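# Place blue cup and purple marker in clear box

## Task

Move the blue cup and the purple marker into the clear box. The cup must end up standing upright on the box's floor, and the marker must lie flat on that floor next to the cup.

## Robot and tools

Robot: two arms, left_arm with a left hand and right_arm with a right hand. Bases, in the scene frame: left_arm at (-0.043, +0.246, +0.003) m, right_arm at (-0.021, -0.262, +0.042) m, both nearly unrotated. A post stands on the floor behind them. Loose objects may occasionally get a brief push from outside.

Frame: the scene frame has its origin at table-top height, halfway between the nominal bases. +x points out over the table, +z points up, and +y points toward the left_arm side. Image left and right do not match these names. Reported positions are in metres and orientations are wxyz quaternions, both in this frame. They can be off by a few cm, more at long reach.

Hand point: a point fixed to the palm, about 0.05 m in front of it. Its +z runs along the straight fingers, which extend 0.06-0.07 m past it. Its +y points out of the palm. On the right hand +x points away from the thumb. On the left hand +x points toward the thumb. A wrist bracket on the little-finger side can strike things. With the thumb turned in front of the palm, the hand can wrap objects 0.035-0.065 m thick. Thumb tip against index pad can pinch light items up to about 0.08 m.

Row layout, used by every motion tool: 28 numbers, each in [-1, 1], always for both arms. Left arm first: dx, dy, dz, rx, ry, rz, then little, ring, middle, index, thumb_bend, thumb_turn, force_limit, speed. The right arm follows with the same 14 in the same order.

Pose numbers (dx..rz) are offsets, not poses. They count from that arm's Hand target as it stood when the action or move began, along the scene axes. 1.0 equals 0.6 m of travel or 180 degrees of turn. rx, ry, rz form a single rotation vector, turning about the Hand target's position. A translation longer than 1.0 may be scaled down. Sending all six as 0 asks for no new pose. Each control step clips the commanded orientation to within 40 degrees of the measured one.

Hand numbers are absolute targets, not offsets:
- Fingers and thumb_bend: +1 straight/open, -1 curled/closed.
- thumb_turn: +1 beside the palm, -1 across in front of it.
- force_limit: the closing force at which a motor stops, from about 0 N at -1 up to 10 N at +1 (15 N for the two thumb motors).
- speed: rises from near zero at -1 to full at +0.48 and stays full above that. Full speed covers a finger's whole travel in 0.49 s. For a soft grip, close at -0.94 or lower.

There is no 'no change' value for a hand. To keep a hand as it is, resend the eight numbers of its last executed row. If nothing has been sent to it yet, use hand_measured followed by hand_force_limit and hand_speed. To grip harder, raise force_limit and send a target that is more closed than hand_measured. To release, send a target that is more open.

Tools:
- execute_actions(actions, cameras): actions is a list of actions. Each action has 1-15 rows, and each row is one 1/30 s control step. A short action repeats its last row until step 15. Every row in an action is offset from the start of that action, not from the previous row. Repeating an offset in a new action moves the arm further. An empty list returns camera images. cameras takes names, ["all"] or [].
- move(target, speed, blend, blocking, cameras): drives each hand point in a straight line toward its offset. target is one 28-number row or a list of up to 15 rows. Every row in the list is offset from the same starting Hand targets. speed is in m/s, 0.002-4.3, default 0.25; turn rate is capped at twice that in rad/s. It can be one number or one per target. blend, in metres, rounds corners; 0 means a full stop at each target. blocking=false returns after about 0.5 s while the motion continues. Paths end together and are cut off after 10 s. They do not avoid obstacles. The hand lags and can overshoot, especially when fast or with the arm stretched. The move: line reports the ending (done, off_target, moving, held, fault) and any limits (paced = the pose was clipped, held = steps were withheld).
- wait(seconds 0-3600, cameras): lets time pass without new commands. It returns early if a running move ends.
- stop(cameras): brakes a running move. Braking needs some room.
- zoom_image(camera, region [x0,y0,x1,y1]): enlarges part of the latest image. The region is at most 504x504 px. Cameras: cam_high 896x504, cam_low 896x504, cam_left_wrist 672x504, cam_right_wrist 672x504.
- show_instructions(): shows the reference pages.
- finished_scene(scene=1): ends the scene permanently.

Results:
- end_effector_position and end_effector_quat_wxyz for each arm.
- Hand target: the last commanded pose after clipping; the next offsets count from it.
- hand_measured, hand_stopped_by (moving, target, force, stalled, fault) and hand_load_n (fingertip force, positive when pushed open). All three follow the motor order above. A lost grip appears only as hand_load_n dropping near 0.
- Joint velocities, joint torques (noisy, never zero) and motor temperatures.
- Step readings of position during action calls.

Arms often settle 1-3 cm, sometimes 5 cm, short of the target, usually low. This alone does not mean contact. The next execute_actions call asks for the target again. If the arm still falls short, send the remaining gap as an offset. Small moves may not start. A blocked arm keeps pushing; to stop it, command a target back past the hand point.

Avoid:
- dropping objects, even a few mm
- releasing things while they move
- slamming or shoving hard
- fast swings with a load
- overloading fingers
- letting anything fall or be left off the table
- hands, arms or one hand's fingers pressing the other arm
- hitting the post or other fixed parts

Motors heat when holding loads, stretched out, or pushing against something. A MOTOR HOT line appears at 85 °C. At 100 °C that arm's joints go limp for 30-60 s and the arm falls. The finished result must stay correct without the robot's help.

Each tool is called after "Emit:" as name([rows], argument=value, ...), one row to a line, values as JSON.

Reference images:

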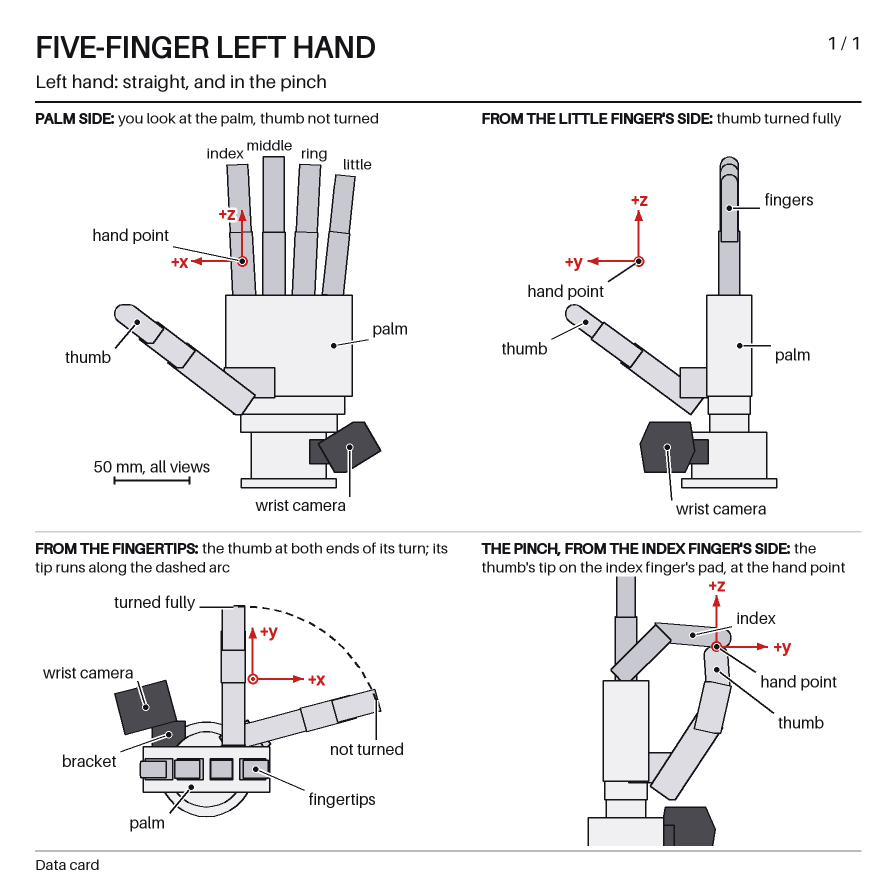

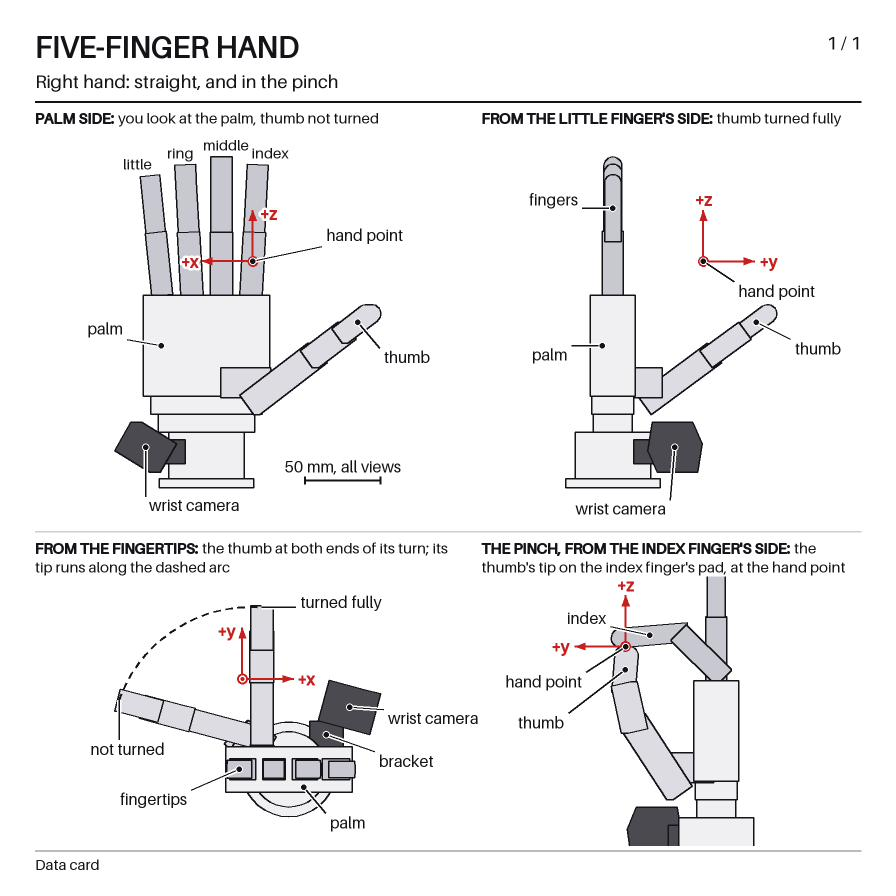

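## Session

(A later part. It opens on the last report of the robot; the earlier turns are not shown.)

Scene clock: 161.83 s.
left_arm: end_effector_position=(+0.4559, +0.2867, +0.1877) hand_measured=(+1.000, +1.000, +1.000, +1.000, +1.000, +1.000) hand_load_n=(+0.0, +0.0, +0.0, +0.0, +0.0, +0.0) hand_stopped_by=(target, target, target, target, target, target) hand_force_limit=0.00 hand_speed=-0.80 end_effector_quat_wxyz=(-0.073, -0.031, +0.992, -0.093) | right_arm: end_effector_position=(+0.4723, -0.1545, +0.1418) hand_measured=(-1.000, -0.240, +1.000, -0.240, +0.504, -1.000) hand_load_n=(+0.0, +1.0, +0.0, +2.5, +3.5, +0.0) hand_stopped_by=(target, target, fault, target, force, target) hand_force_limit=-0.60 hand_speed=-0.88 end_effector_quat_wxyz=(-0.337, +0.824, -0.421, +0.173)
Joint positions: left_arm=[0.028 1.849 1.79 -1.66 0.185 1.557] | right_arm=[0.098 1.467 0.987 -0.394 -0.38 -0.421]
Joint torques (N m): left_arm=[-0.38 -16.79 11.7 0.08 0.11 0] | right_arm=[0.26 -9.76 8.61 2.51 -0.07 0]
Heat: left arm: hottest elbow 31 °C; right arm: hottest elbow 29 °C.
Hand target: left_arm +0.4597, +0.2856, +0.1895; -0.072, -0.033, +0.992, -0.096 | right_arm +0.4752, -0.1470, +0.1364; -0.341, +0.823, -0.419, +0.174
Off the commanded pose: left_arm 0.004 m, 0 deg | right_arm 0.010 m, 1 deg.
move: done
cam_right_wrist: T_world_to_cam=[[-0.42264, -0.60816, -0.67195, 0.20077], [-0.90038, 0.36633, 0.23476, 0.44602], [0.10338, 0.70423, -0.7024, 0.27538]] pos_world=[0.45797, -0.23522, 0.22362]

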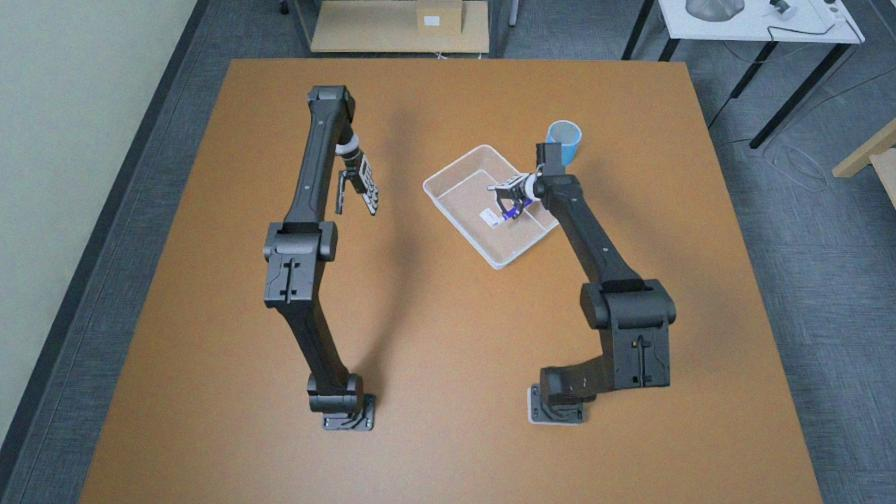

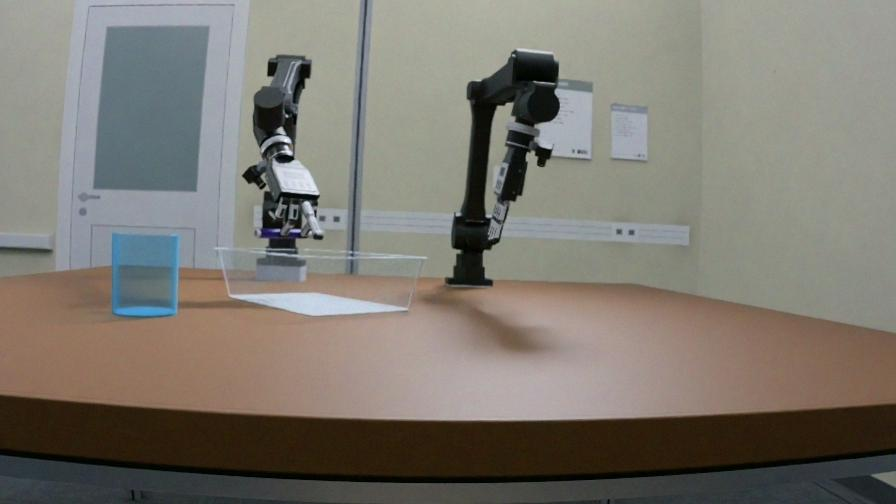

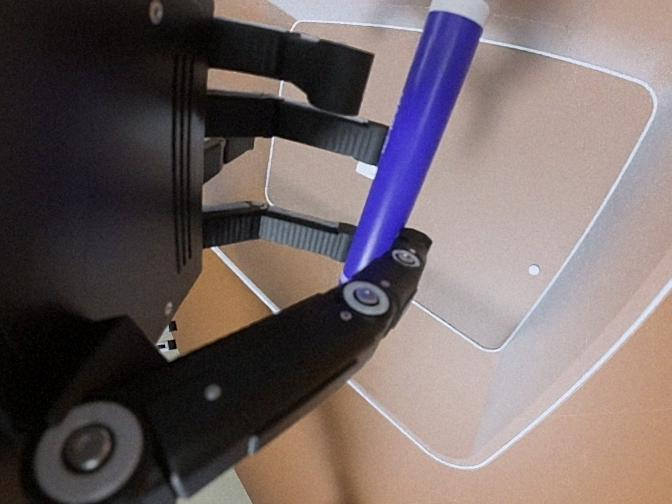

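Emit:
move(target=[0,0,0,0,0,0,1,1,1,1,1,1,0,-0.8,-0.02,0.009,-0.134,0,0,0,-1,-0.24,1,-0.24,0.1,-1,-0.6,-0.88], cameras=["cam_high", "cam_low", "cam_right_wrist"], speed=0.08)

Emit:
zoom_image(camera="cam_high", region=[410, 120, 610, 290])

Emit:
zoom_image(camera="cam_low", region=[190, 180, 450, 330])

Scene clock: 165.17 s.
left_arm: end_effector_position=(+0.4559, +0.2867, +0.1877) hand_measured=(+1.000, +1.000, +1.000, +1.000, +1.000, +1.000) hand_load_n=(+0.0, +0.0, +0.0, +0.0, +0.0, +0.0) hand_stopped_by=(target, target, target, target, target, target) hand_force_limit=0.00 hand_speed=-0.80 end_effector_quat_wxyz=(-0.073, -0.031, +0.992, -0.093) | right_arm: end_effector_position=(+0.4638, -0.1494, +0.0624) hand_measured=(-1.000, -0.240, +1.000, -0.240, +0.504, -1.000) hand_load_n=(+0.5, +1.0, +0.0, +2.0, +3.5, +0.0) hand_stopped_by=(target, target, fault, target, force, target) hand_force_limit=-0.60 hand_speed=-0.88 end_effector_quat_wxyz=(-0.337, +0.825, -0.417, +0.177)
Joint positions: left_arm=[0.028 1.849 1.79 -1.66 0.185 1.557] | right_arm=[0.113 1.575 0.858 -0.149 -0.37 -0.417]
Joint torques (N m): left_arm=[-0.44 -16.73 11.66 0.09 0.11 0] | right_arm=[0.21 -9.82 7.3 2.62 -0.12 0.04]
Heat: left arm: hottest elbow 31 °C; right arm: hottest elbow 29 °C.
Hand target: left_arm +0.4597, +0.2856, +0.1895; -0.072, -0.033, +0.992, -0.096 | right_arm +0.4631, -0.1415, +0.0559; -0.341, +0.823, -0.419, +0.173
Off the commanded pose: left_arm 0.004 m, 0 deg | right_arm 0.010 m, 1 deg.
move: done
cam_right_wrist: T_world_to_cam=[[-0.41363, -0.6144, -0.67187, 0.14187], [-0.90435, 0.3625, 0.22527, 0.45698], [0.10514, 0.70079, -0.70558, 0.21579]] pos_world=[0.44927, -0.22971, 0.14463]

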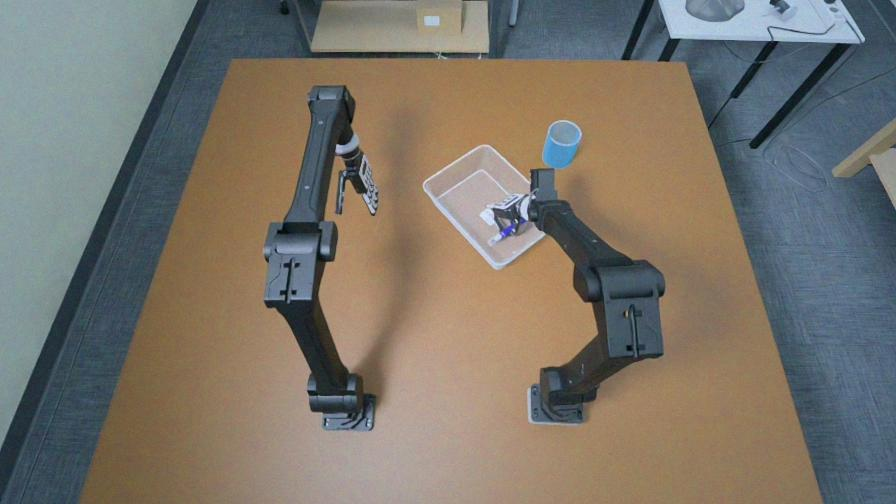

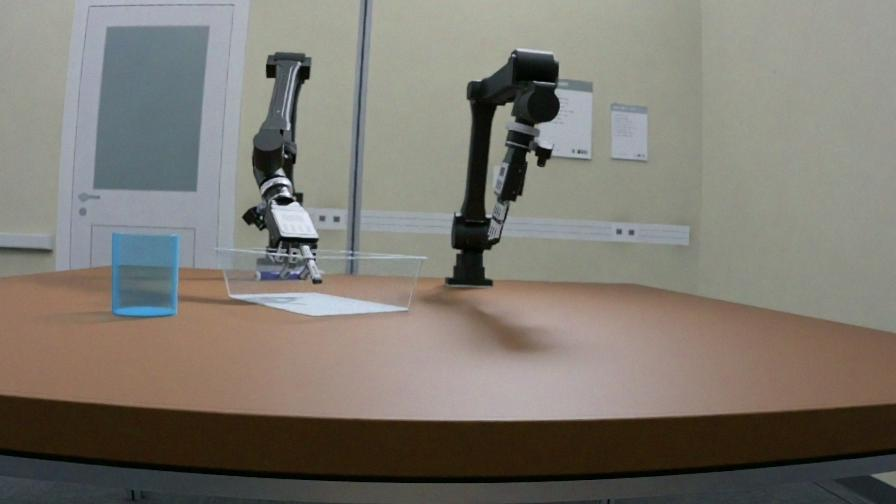

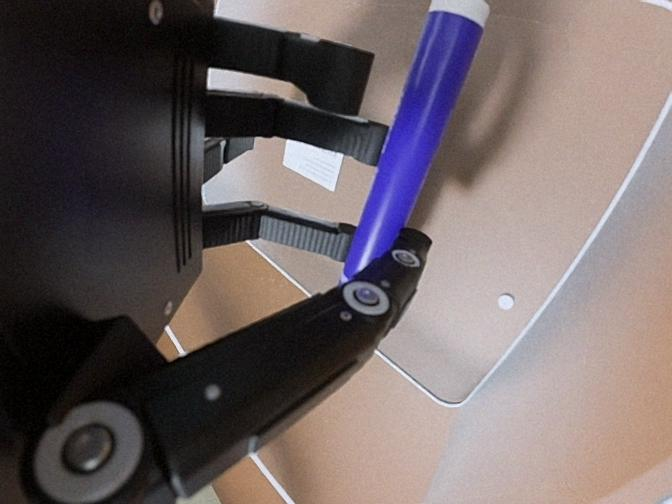

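Scaled by 2.520 from the camera's image (finer frame: 1280x720).

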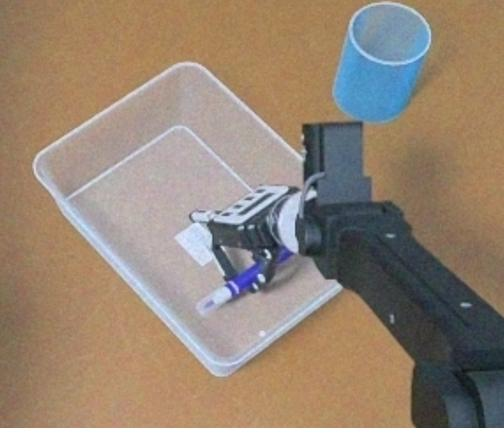

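Scaled by 1.938 from the camera's image (finer frame: 1280x720).

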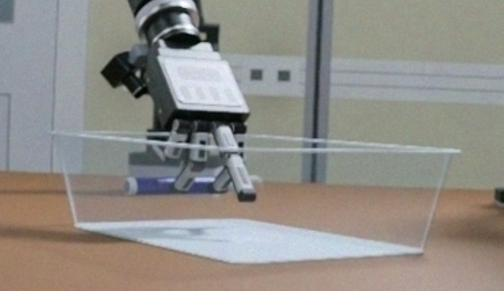

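Emit:
move(target=[0,0,0,0,0,0,1,1,1,1,1,1,0,-0.8,-0.0133,0.015,-0.042,0,0,0,-1,-0.24,1,-0.24,0.1,-1,-0.6,-0.88], cameras=["cam_high", "cam_low", "cam_right_wrist"], speed=0.05)

Emit:
zoom_image(camera="cam_high", region=[410, 120, 610, 290])

Emit:
zoom_image(camera="cam_low", region=[230, 220, 350, 330])

Scene clock: 169.27 s.
left_arm: end_effector_position=(+0.4559, +0.2867, +0.1877) hand_measured=(+1.000, +1.000, +1.000, +1.000, +1.000, +1.000) hand_load_n=(+0.0, +0.0, +0.0, +0.0, -0.5, +0.0) hand_stopped_by=(target, target, target, target, target, target) hand_force_limit=0.00 hand_speed=-0.80 end_effector_quat_wxyz=(-0.073, -0.031, +0.992, -0.093) | right_arm: end_effector_position=(+0.4570, -0.1404, +0.0378) hand_measured=(-1.000, -0.240, +1.000, -0.240, +0.504, -1.000) hand_load_n=(+0.0, +1.0, +0.0, +2.0, +3.5, +0.5) hand_stopped_by=(target, target, fault, target, force, target) hand_force_limit=-0.60 hand_speed=-0.88 end_effector_quat_wxyz=(-0.337, +0.825, -0.417, +0.178)
Joint positions: left_arm=[0.028 1.849 1.79 -1.66 0.185 1.557] | right_arm=[0.136 1.613 0.816 -0.061 -0.354 -0.399]
Joint torques (N m): left_arm=[-0.44 -16.79 11.7 0.1 0.11 0] | right_arm=[0.21 -10.05 6.5 2.55 -0.05 0.01]
Heat: left arm: hottest elbow 31 °C; right arm: hottest elbow 29 °C.
Hand target: left_arm +0.4597, +0.2856, +0.1895; -0.072, -0.033, +0.992, -0.096 | right_arm +0.4551, -0.1326, +0.0307; -0.341, +0.823, -0.419, +0.173
Off the commanded pose: left_arm 0.004 m, 0 deg | right_arm 0.011 m, 1 deg.
move: off_target (right_arm)
cam_right_wrist: T_world_to_cam=[[-0.41293, -0.6146, -0.67213, 0.12769], [-0.90457, 0.36269, 0.22408, 0.4533], [0.10605, 0.70052, -0.70571, 0.19241]] pos_world=[0.44237, -0.22071, 0.12003]

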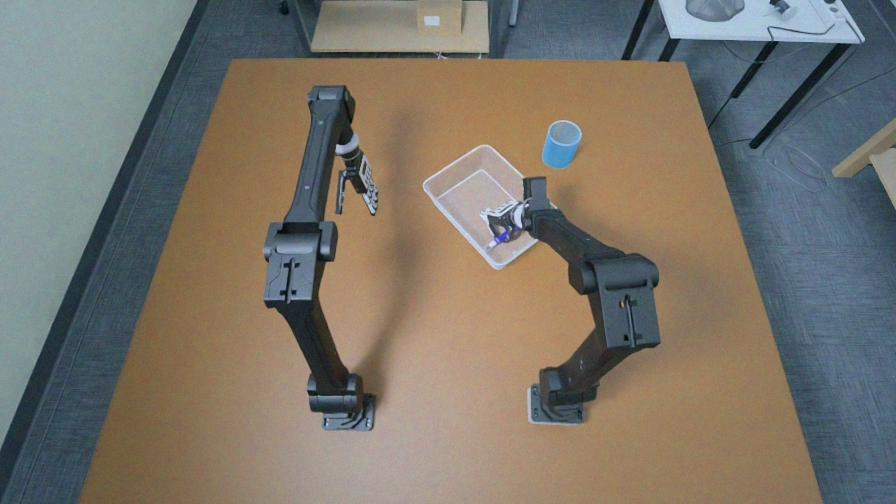

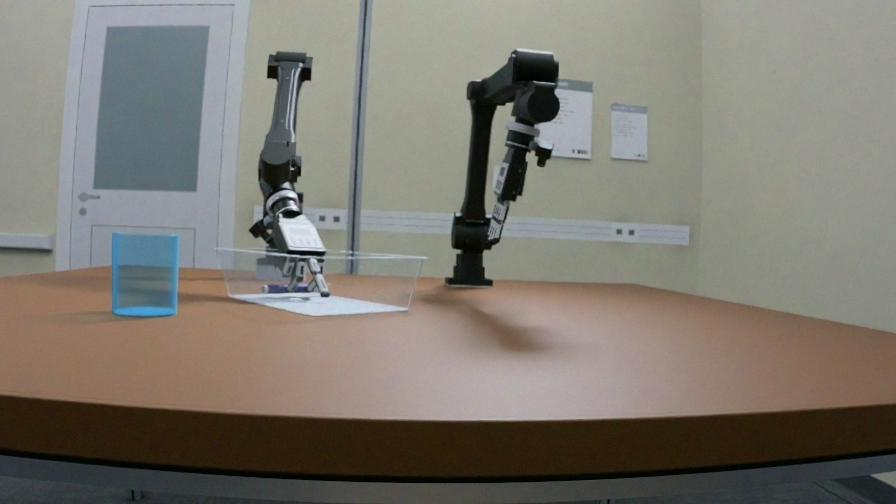

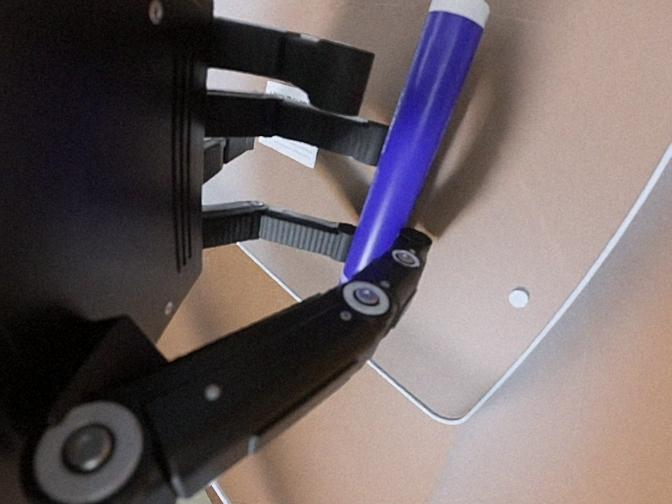

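Scaled by 2.520 from the camera's image (finer frame: 1280x720).

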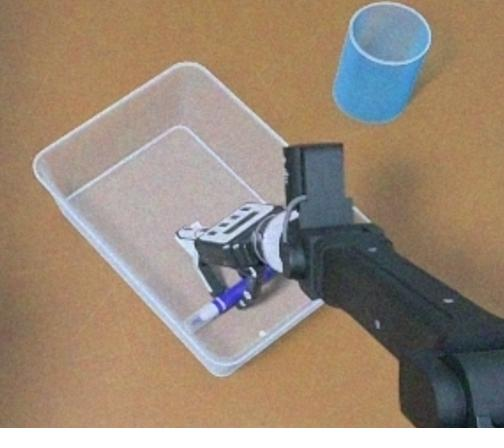

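Scaled by 4.200 from the camera's image (finer frame: 1280x720).

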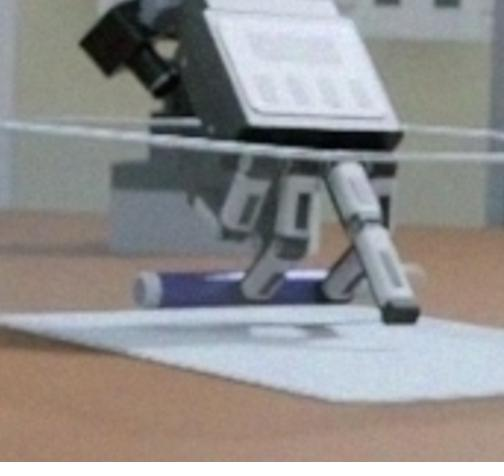

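Emit:
move(target=[0,0,0,0,0,0,1,1,1,1,1,1,0,-0.8,0.006,-0.008,-0.01,0,0,0,-1,-0.24,1,-0.24,0.1,-1,-0.6,-0.88], cameras=["cam_high", "cam_low", "cam_right_wrist"], speed=0.04)

Emit:
zoom_image(camera="cam_high", region=[450, 190, 550, 280])

Emit:
zoom_image(camera="cam_low", region=[230, 220, 350, 330])

Scene clock: 171.30 s.
left_arm: end_effector_position=(+0.4559, +0.2867, +0.1877) hand_measured=(+1.000, +1.000, +1.000, +1.000, +1.000, +1.000) hand_load_n=(+0.0, +0.0, +0.0, +0.0, +0.0, +0.0) hand_stopped_by=(target, target, target, target, target, target) hand_force_limit=0.00 hand_speed=-0.80 end_effector_quat_wxyz=(-0.073, -0.031, +0.992, -0.093) | right_arm: end_effector_position=(+0.4571, -0.1404, +0.0298) hand_measured=(-1.000, -0.240, +1.000, -0.240, +0.504, -1.000) hand_load_n=(+0.0, +0.5, +0.0, +2.5, +3.0, +0.0) hand_stopped_by=(target, target, fault, target, force, target) hand_force_limit=-0.60 hand_speed=-0.88 end_effector_quat_wxyz=(-0.335, +0.826, -0.418, +0.175)
Joint positions: left_arm=[0.028 1.849 1.79 -1.66 0.185 1.557] | right_arm=[0.136 1.633 0.816 -0.049 -0.354 -0.399]
Joint torques (N m): left_arm=[-0.44 -16.67 11.69 0.06 0.11 -0.01] | right_arm=[-0.73 -9.88 6.91 2.52 -0.39 -0.06]
Heat: left arm: hottest elbow 31 °C; right arm: hottest elbow 28 °C.
Hand target: left_arm +0.4597, +0.2856, +0.1895; -0.072, -0.033, +0.992, -0.096 | right_arm +0.4588, -0.1374, +0.0248; -0.341, +0.823, -0.419, +0.174
Off the commanded pose: left_arm 0.004 m, 0 deg | right_arm 0.006 m, 1 deg.
move: done
cam_right_wrist: T_world_to_cam=[[-0.4182, -0.61515, -0.66835, 0.12458], [-0.90278, 0.3629, 0.23087, 0.45414], [0.10052, 0.69993, -0.70711, 0.18923]] pos_world=[0.44307, -0.22061, 0.11222]

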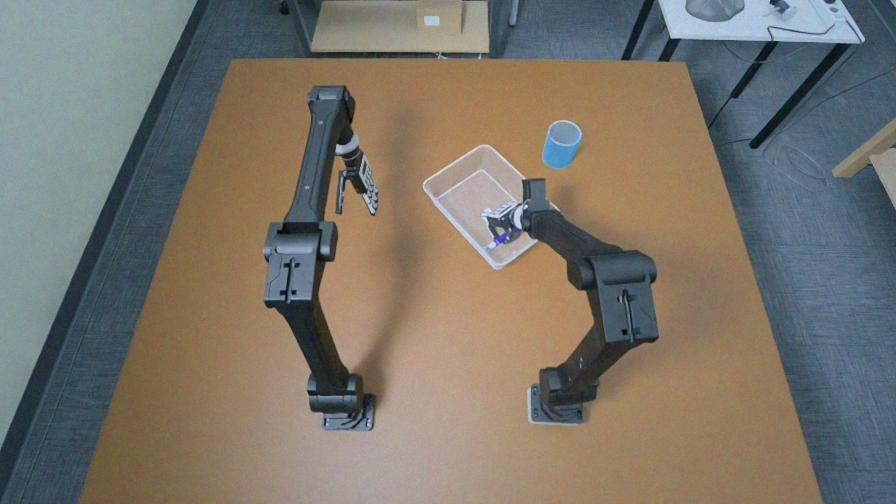

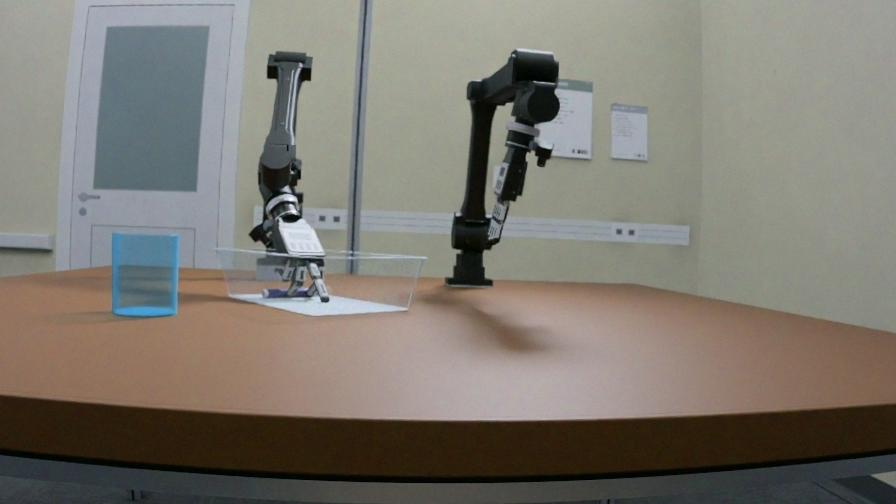

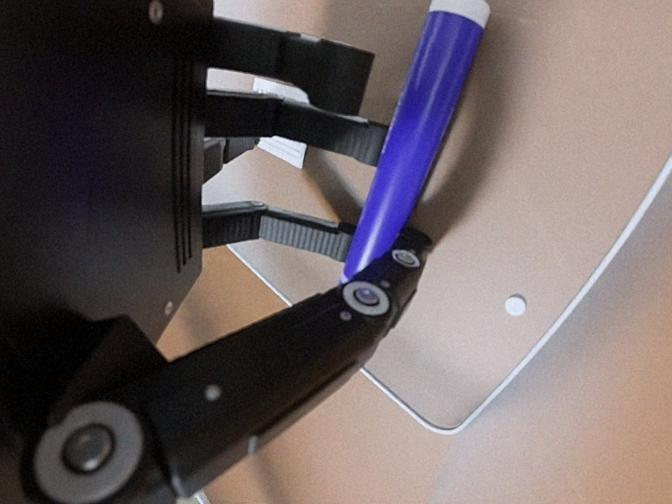

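Scaled by 5.040 from the camera's image (finer frame: 1280x720).

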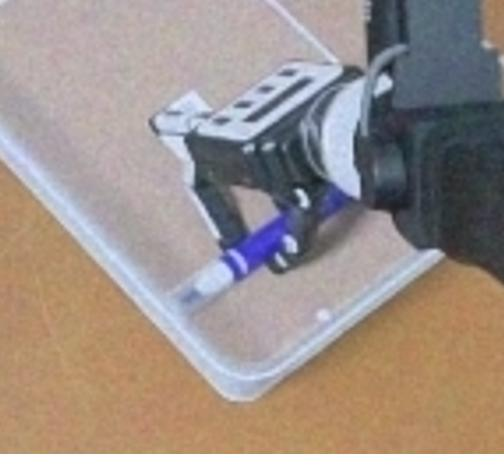

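Scaled by 4.200 from the camera's image (finer frame: 1280x720).

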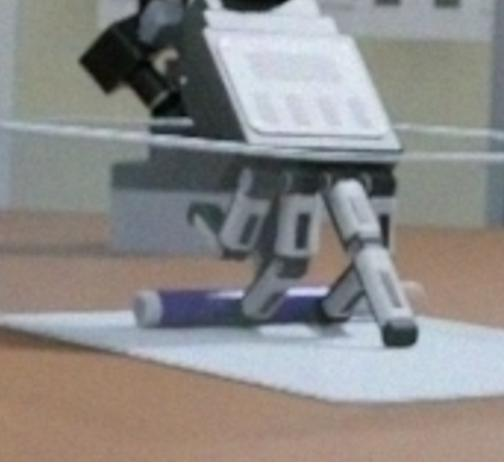

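Emit:
move(target=[0,0,0,0,0,0,1,1,1,1,1,1,0,-0.8,0.010,-0.014,-0.006,0,0,0,-1,-0.24,1,-0.24,0.1,-1,-0.6,-0.88], cameras=["cam_high", "cam_low", "cam_right_wrist"], speed=0.04)

Emit:
zoom_image(camera="cam_high", region=[450, 190, 550, 280])

Emit:
zoom_image(camera="cam_low", region=[230, 220, 350, 330])

Scene clock: 172.83 s.
left_arm: end_effector_position=(+0.4559, +0.2867, +0.1877) hand_measured=(+1.000, +1.000, +1.000, +1.000, +1.000, +1.000) hand_load_n=(+0.0, +0.0, +0.0, +0.0, +0.0, +0.0) hand_stopped_by=(target, target, target, target, target, target) hand_force_limit=0.00 hand_speed=-0.80 end_effector_quat_wxyz=(-0.073, -0.031, +0.992, -0.093) | right_arm: end_effector_position=(+0.4567, -0.1401, +0.0291) hand_measured=(-1.000, -0.240, +1.000, -0.240, +0.504, -1.000) hand_load_n=(+0.0, +0.5, +0.0, +2.0, +3.5, +0.0) hand_stopped_by=(target, target, fault, target, force, target) hand_force_limit=-0.60 hand_speed=-0.88 end_effector_quat_wxyz=(-0.340, +0.823, -0.421, +0.169)
Joint positions: left_arm=[0.028 1.849 1.79 -1.66 0.185 1.557] | right_arm=[0.13 1.637 0.816 -0.046 -0.37 -0.39]
Joint torques (N m): left_arm=[-0.44 -16.73 11.66 0.09 0.11 -0.01] | right_arm=[-2.37 -9.29 7.76 2.29 -0.38 -0.24]
Heat: left arm: hottest elbow 31 °C; right arm: hottest elbow 28 °C.
Hand target: left_arm +0.4597, +0.2856, +0.1895; -0.072, -0.033, +0.992, -0.096 | right_arm +0.4647, -0.1456, +0.0212; -0.341, +0.823, -0.419, +0.173
Off the commanded pose: left_arm 0.004 m, 0 deg | right_arm 0.013 m, 1 deg.
move: off_target (right_arm)
cam_right_wrist: T_world_to_cam=[[-0.42423, -0.60277, -0.6758, 0.12887], [-0.90025, 0.36139, 0.2428, 0.4522], [0.09787, 0.71139, -0.69595, 0.19101]] pos_world=[0.44307, -0.22162, 0.11023]

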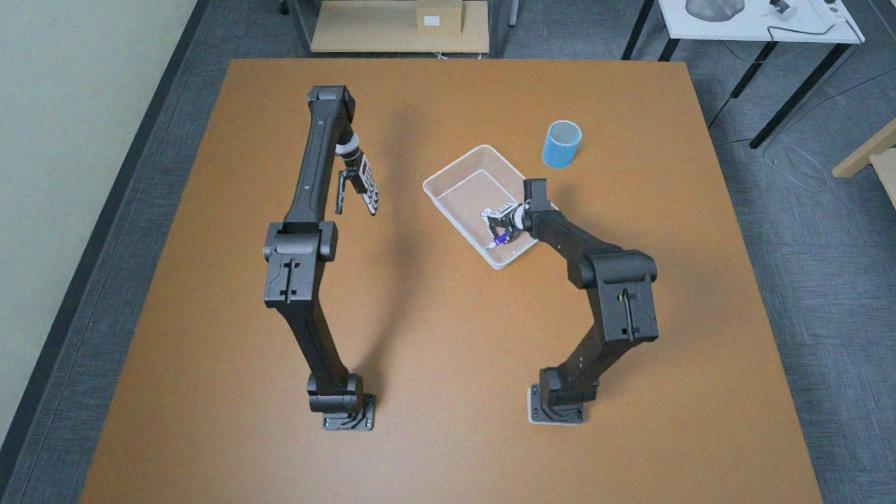

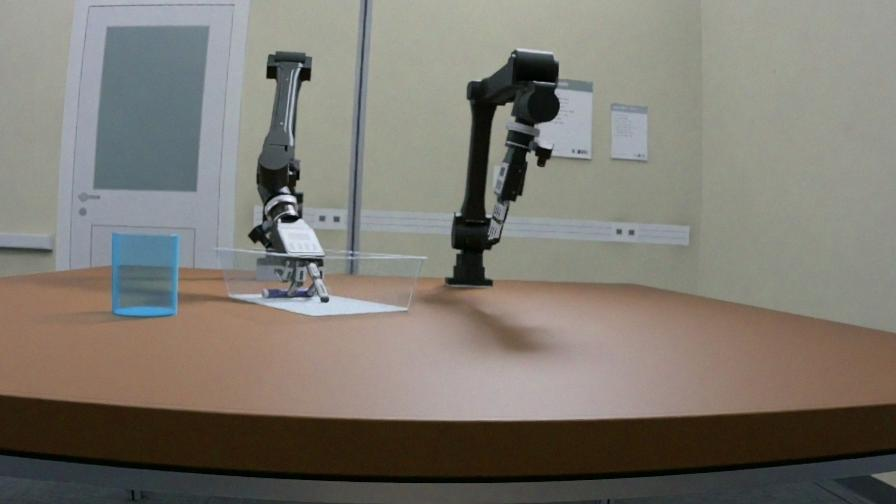

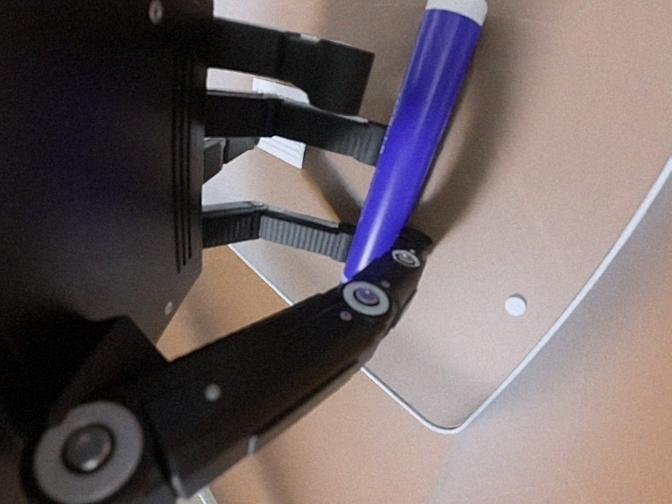

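Scaled by 5.040 from the camera's image (finer frame: 1280x720).

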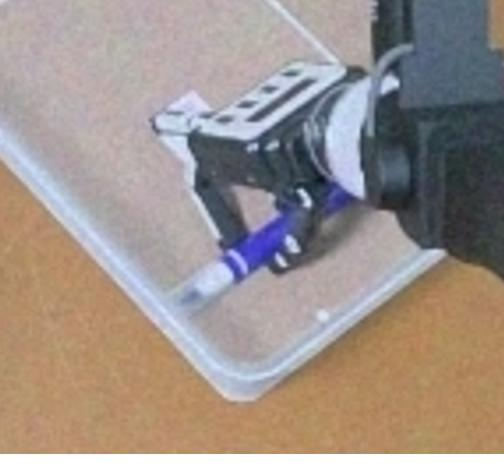

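Scaled by 4.200 from the camera's image (finer frame: 1280x720).

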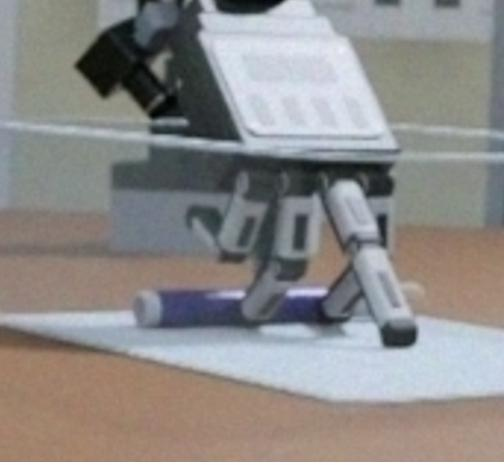

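Emit:
move([
  [0,0,0,0,0,0,1,1,1,1,1,1,0,-0.8,-0.008,0.005,0.008,0,0,0,-1,-0.24,1,-0.24,0.1,-1,-0.6,-0.88],
  [0,0,0,0,0,0,1,1,1,1,1,1,0,-0.8,-0.008,0.005,0.008,0,0,0,-1,-0.24,1,-0.24,0.7,-1,-0.6,-0.88],
], cameras=["cam_high", "cam_low", "cam_right_wrist"], speed=0.04)

Emit:
zoom_image(camera="cam_high", region=[450, 190, 550, 280])

Emit:
zoom_image(camera="cam_low", region=[230, 220, 350, 330])

Scene clock: 176.10 s.
left_arm: end_effector_position=(+0.4559, +0.2867, +0.1877) hand_measured=(+1.000, +1.000, +1.000, +1.000, +1.000, +1.000) hand_load_n=(+0.0, +0.0, +0.0, +0.0, +0.0, +0.0) hand_stopped_by=(target, target, target, target, target, target) hand_force_limit=0.00 hand_speed=-0.80 end_effector_quat_wxyz=(-0.073, -0.031, +0.992, -0.093) | right_arm: end_effector_position=(+0.4567, -0.1401, +0.0291) hand_measured=(-1.000, -0.240, +1.000, -0.240, +0.700, -1.000) hand_load_n=(+0.0, +0.0, +0.0, +0.0, +0.0, +0.0) hand_stopped_by=(target, target, fault, target, target, target) hand_force_limit=-0.60 hand_speed=-0.88 end_effector_quat_wxyz=(-0.340, +0.823, -0.421, +0.169)
Joint positions: left_arm=[0.028 1.849 1.79 -1.66 0.185 1.557] | right_arm=[0.13 1.637 0.816 -0.046 -0.37 -0.39]
Joint torques (N m): left_arm=[-0.44 -16.73 11.71 0.12 0.11 0] | right_arm=[-1.2 -11.4 7.01 2.1 -0.16 -0.18]
Heat: left arm: hottest elbow 31 °C; right arm: hottest elbow 28 °C.
Hand target: left_arm +0.4597, +0.2856, +0.1895; -0.072, -0.033, +0.992, -0.096 | right_arm +0.4599, -0.1426, +0.0260; -0.341, +0.823, -0.419, +0.173
Off the commanded pose: left_arm 0.004 m, 0 deg | right_arm 0.005 m, 1 deg.
move: done
cam_right_wrist: T_world_to_cam=[[-0.42423, -0.60277, -0.6758, 0.12887], [-0.90025, 0.36139, 0.2428, 0.4522], [0.09787, 0.71139, -0.69595, 0.19101]] pos_world=[0.44307, -0.22162, 0.11023]

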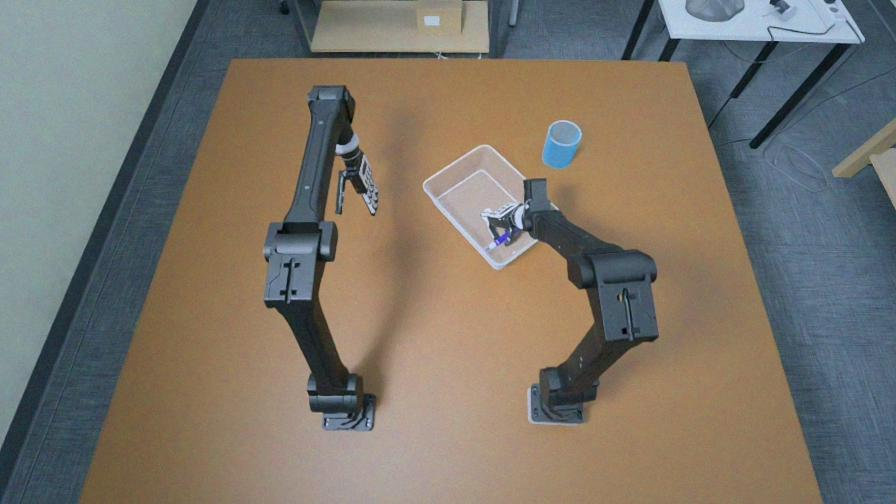

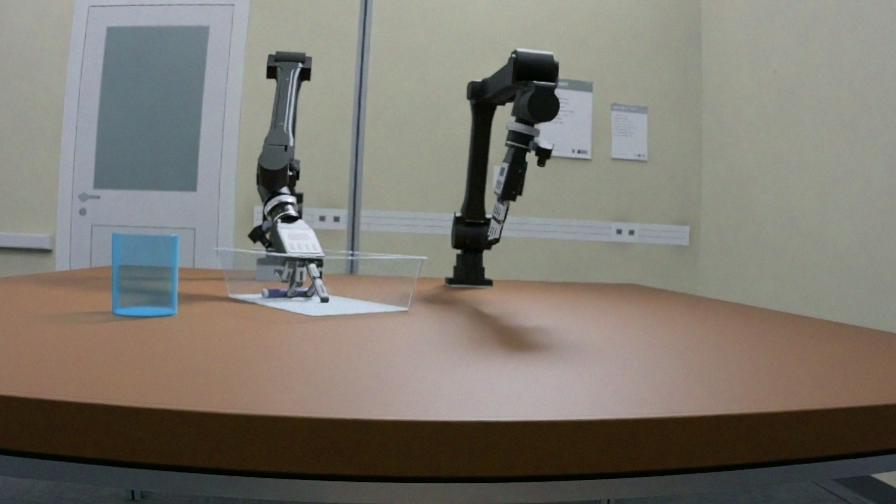

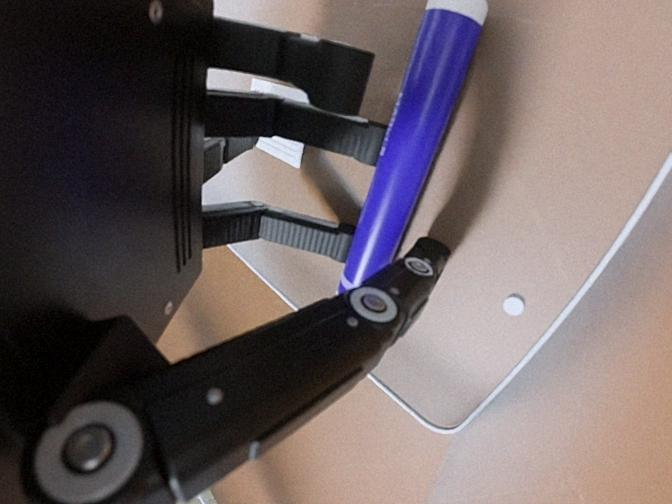

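Scaled by 5.040 from the camera's image (finer frame: 1280x720).

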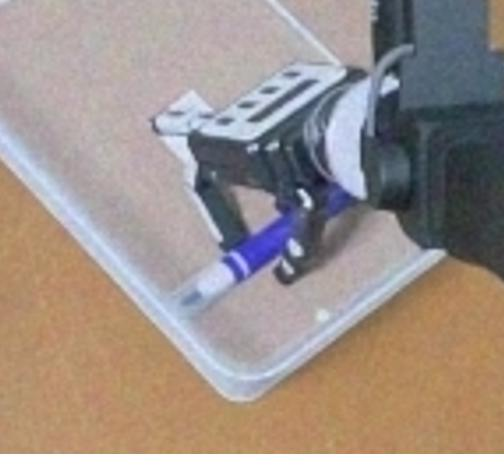

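Scaled by 4.200 from the camera's image (finer frame: 1280x720).

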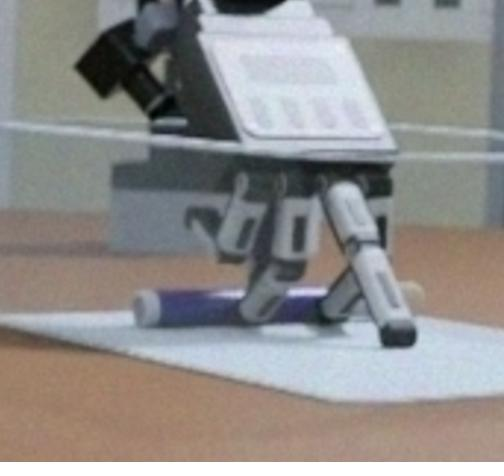

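Emit:
move([
  [0,0,0,0,0,0,1,1,1,1,1,1,0,-0.8,0,0,0,0,0,0,-1,-0.24,1,-0.24,1,-1,-0.6,-0.7],
  [0,0,0,0,0,0,1,1,1,1,1,1,0,-0.8,0.0,0.0,0.3,0,0,0,-1,-0.24,1,-0.24,1,-1,-0.6,-0.7],
], cameras=["cam_high", "cam_low", "cam_right_wrist"], speed=0.08)

Emit:
zoom_image(camera="cam_high", region=[410, 120, 610, 290])

Scene clock: 181.20 s.
left_arm: end_effector_position=(+0.4559, +0.2867, +0.1877) hand_measured=(+1.000, +1.000, +1.000, +1.000, +1.000, +1.000) hand_load_n=(+0.0, +0.0, +0.0, +0.0, +0.0, +0.0) hand_stopped_by=(target, target, target, target, target, target) hand_force_limit=0.00 hand_speed=-0.80 end_effector_quat_wxyz=(-0.073, -0.031, +0.992, -0.093) | right_arm: end_effector_position=(+0.4455, -0.1412, +0.1852) hand_measured=(-1.000, -0.240, +1.000, -0.240, +1.000, -1.000) hand_load_n=(+0.0, +0.0, +0.0, +0.5, +0.0, +0.0) hand_stopped_by=(target, target, fault, target, target, target) hand_force_limit=-0.60 hand_speed=-0.70 end_effector_quat_wxyz=(-0.334, +0.826, -0.426, +0.158)
Joint positions: left_arm=[0.028 1.849 1.79 -1.66 0.185 1.557] | right_arm=[0.13 1.367 1.015 -0.543 -0.37 -0.39]
Joint torques (N m): left_arm=[-0.38 -16.67 11.67 0.06 0.11 0] | right_arm=[-1.26 -10.23 13.08 0.87 -0.18 -0.15]
Heat: left arm: hottest elbow 31 °C; right arm: hottest elbow 28 °C.
Hand target: left_arm +0.4597, +0.2856, +0.1895; -0.072, -0.033, +0.992, -0.096 | right_arm +0.4599, -0.1426, +0.2060; -0.341, +0.823, -0.419, +0.173
Off the commanded pose: left_arm 0.004 m, 0 deg | right_arm 0.025 m, 2 deg.
move: off_target (right_arm)
cam_right_wrist: T_world_to_cam=[[-0.44274, -0.60464, -0.66211, 0.23441], [-0.89321, 0.36209, 0.2666, 0.39711], [0.07854, 0.70944, -0.70038, 0.31076]] pos_world=[0.43407, -0.22252, 0.26698]

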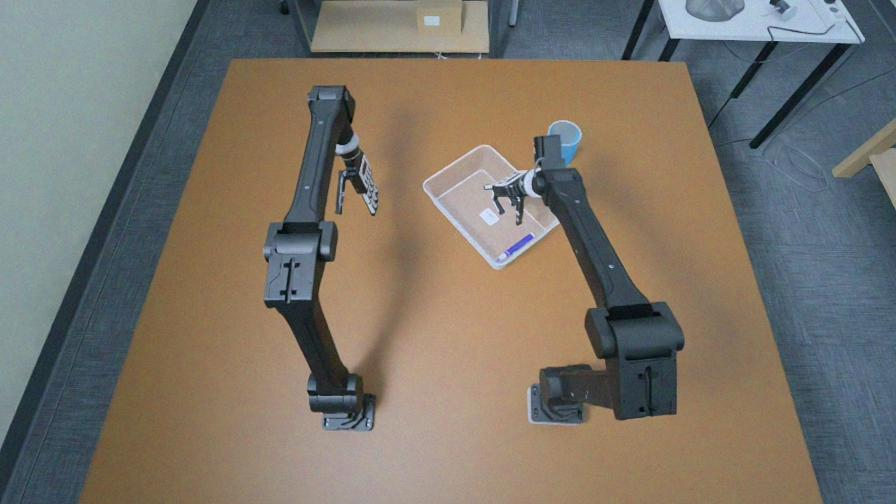

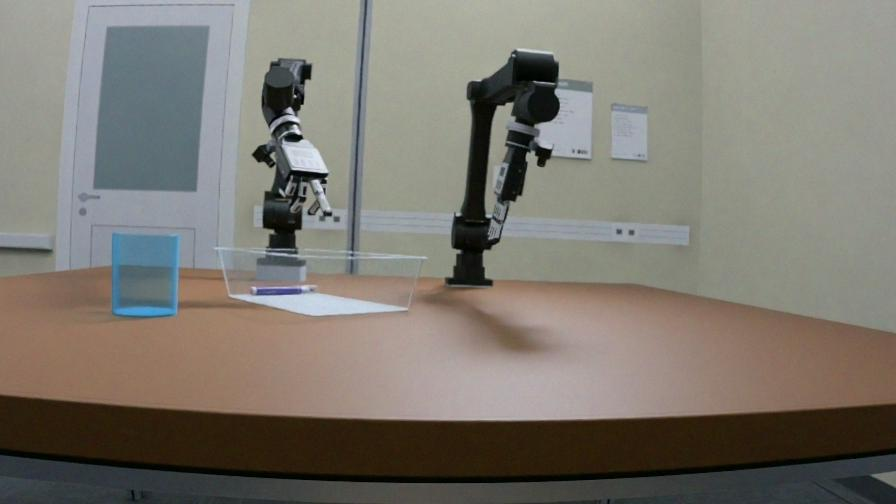

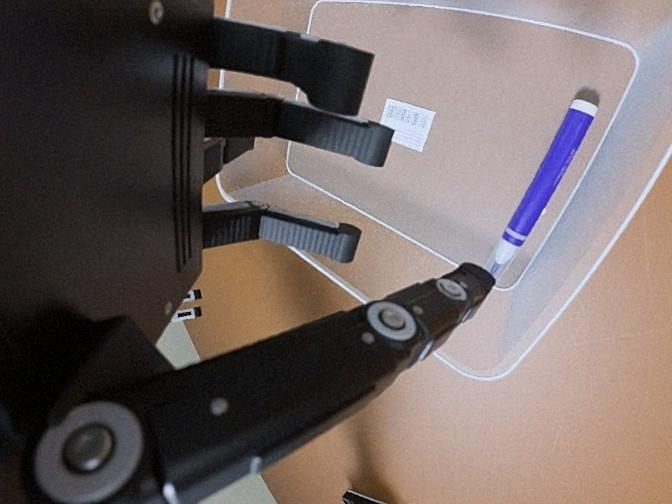

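Scaled by 2.520 from the camera's image (finer frame: 1280x720).

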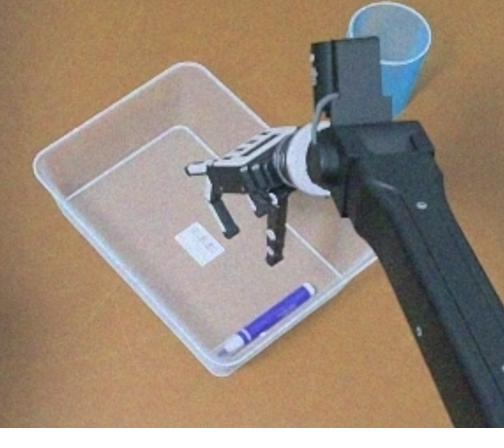

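Emit:
zoom_image(camera="cam_high", region=[470, 200, 580, 290])

Emit:
zoom_image(camera="cam_low", region=[210, 230, 350, 330])

Emit:
zoom_image(camera="cam_right_wrist", region=[380, 50, 672, 400])

Scaled by 4.582 from the camera's image (finer frame: 1280x720).

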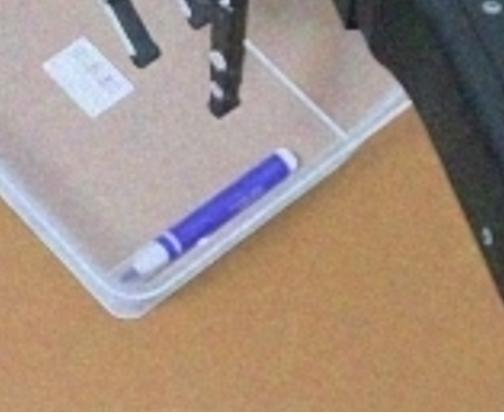

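Scaled by 3.600 from the camera's image (finer frame: 1280x720).

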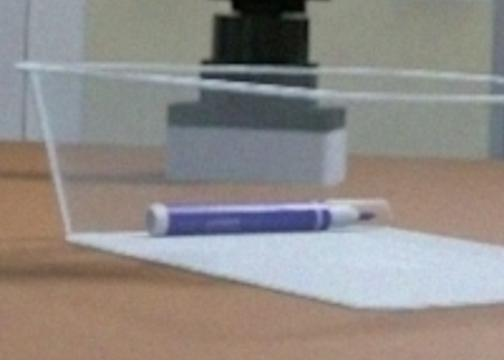

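Scaled by 1.440 from the camera's image (finer frame: 960x720).

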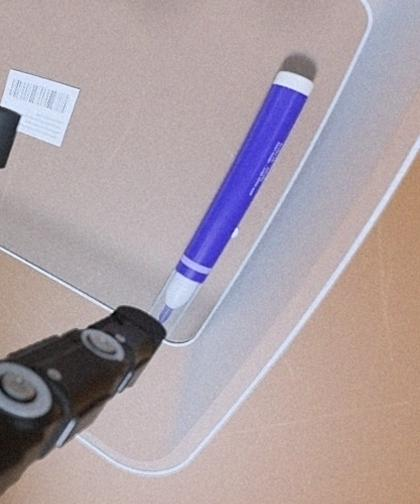

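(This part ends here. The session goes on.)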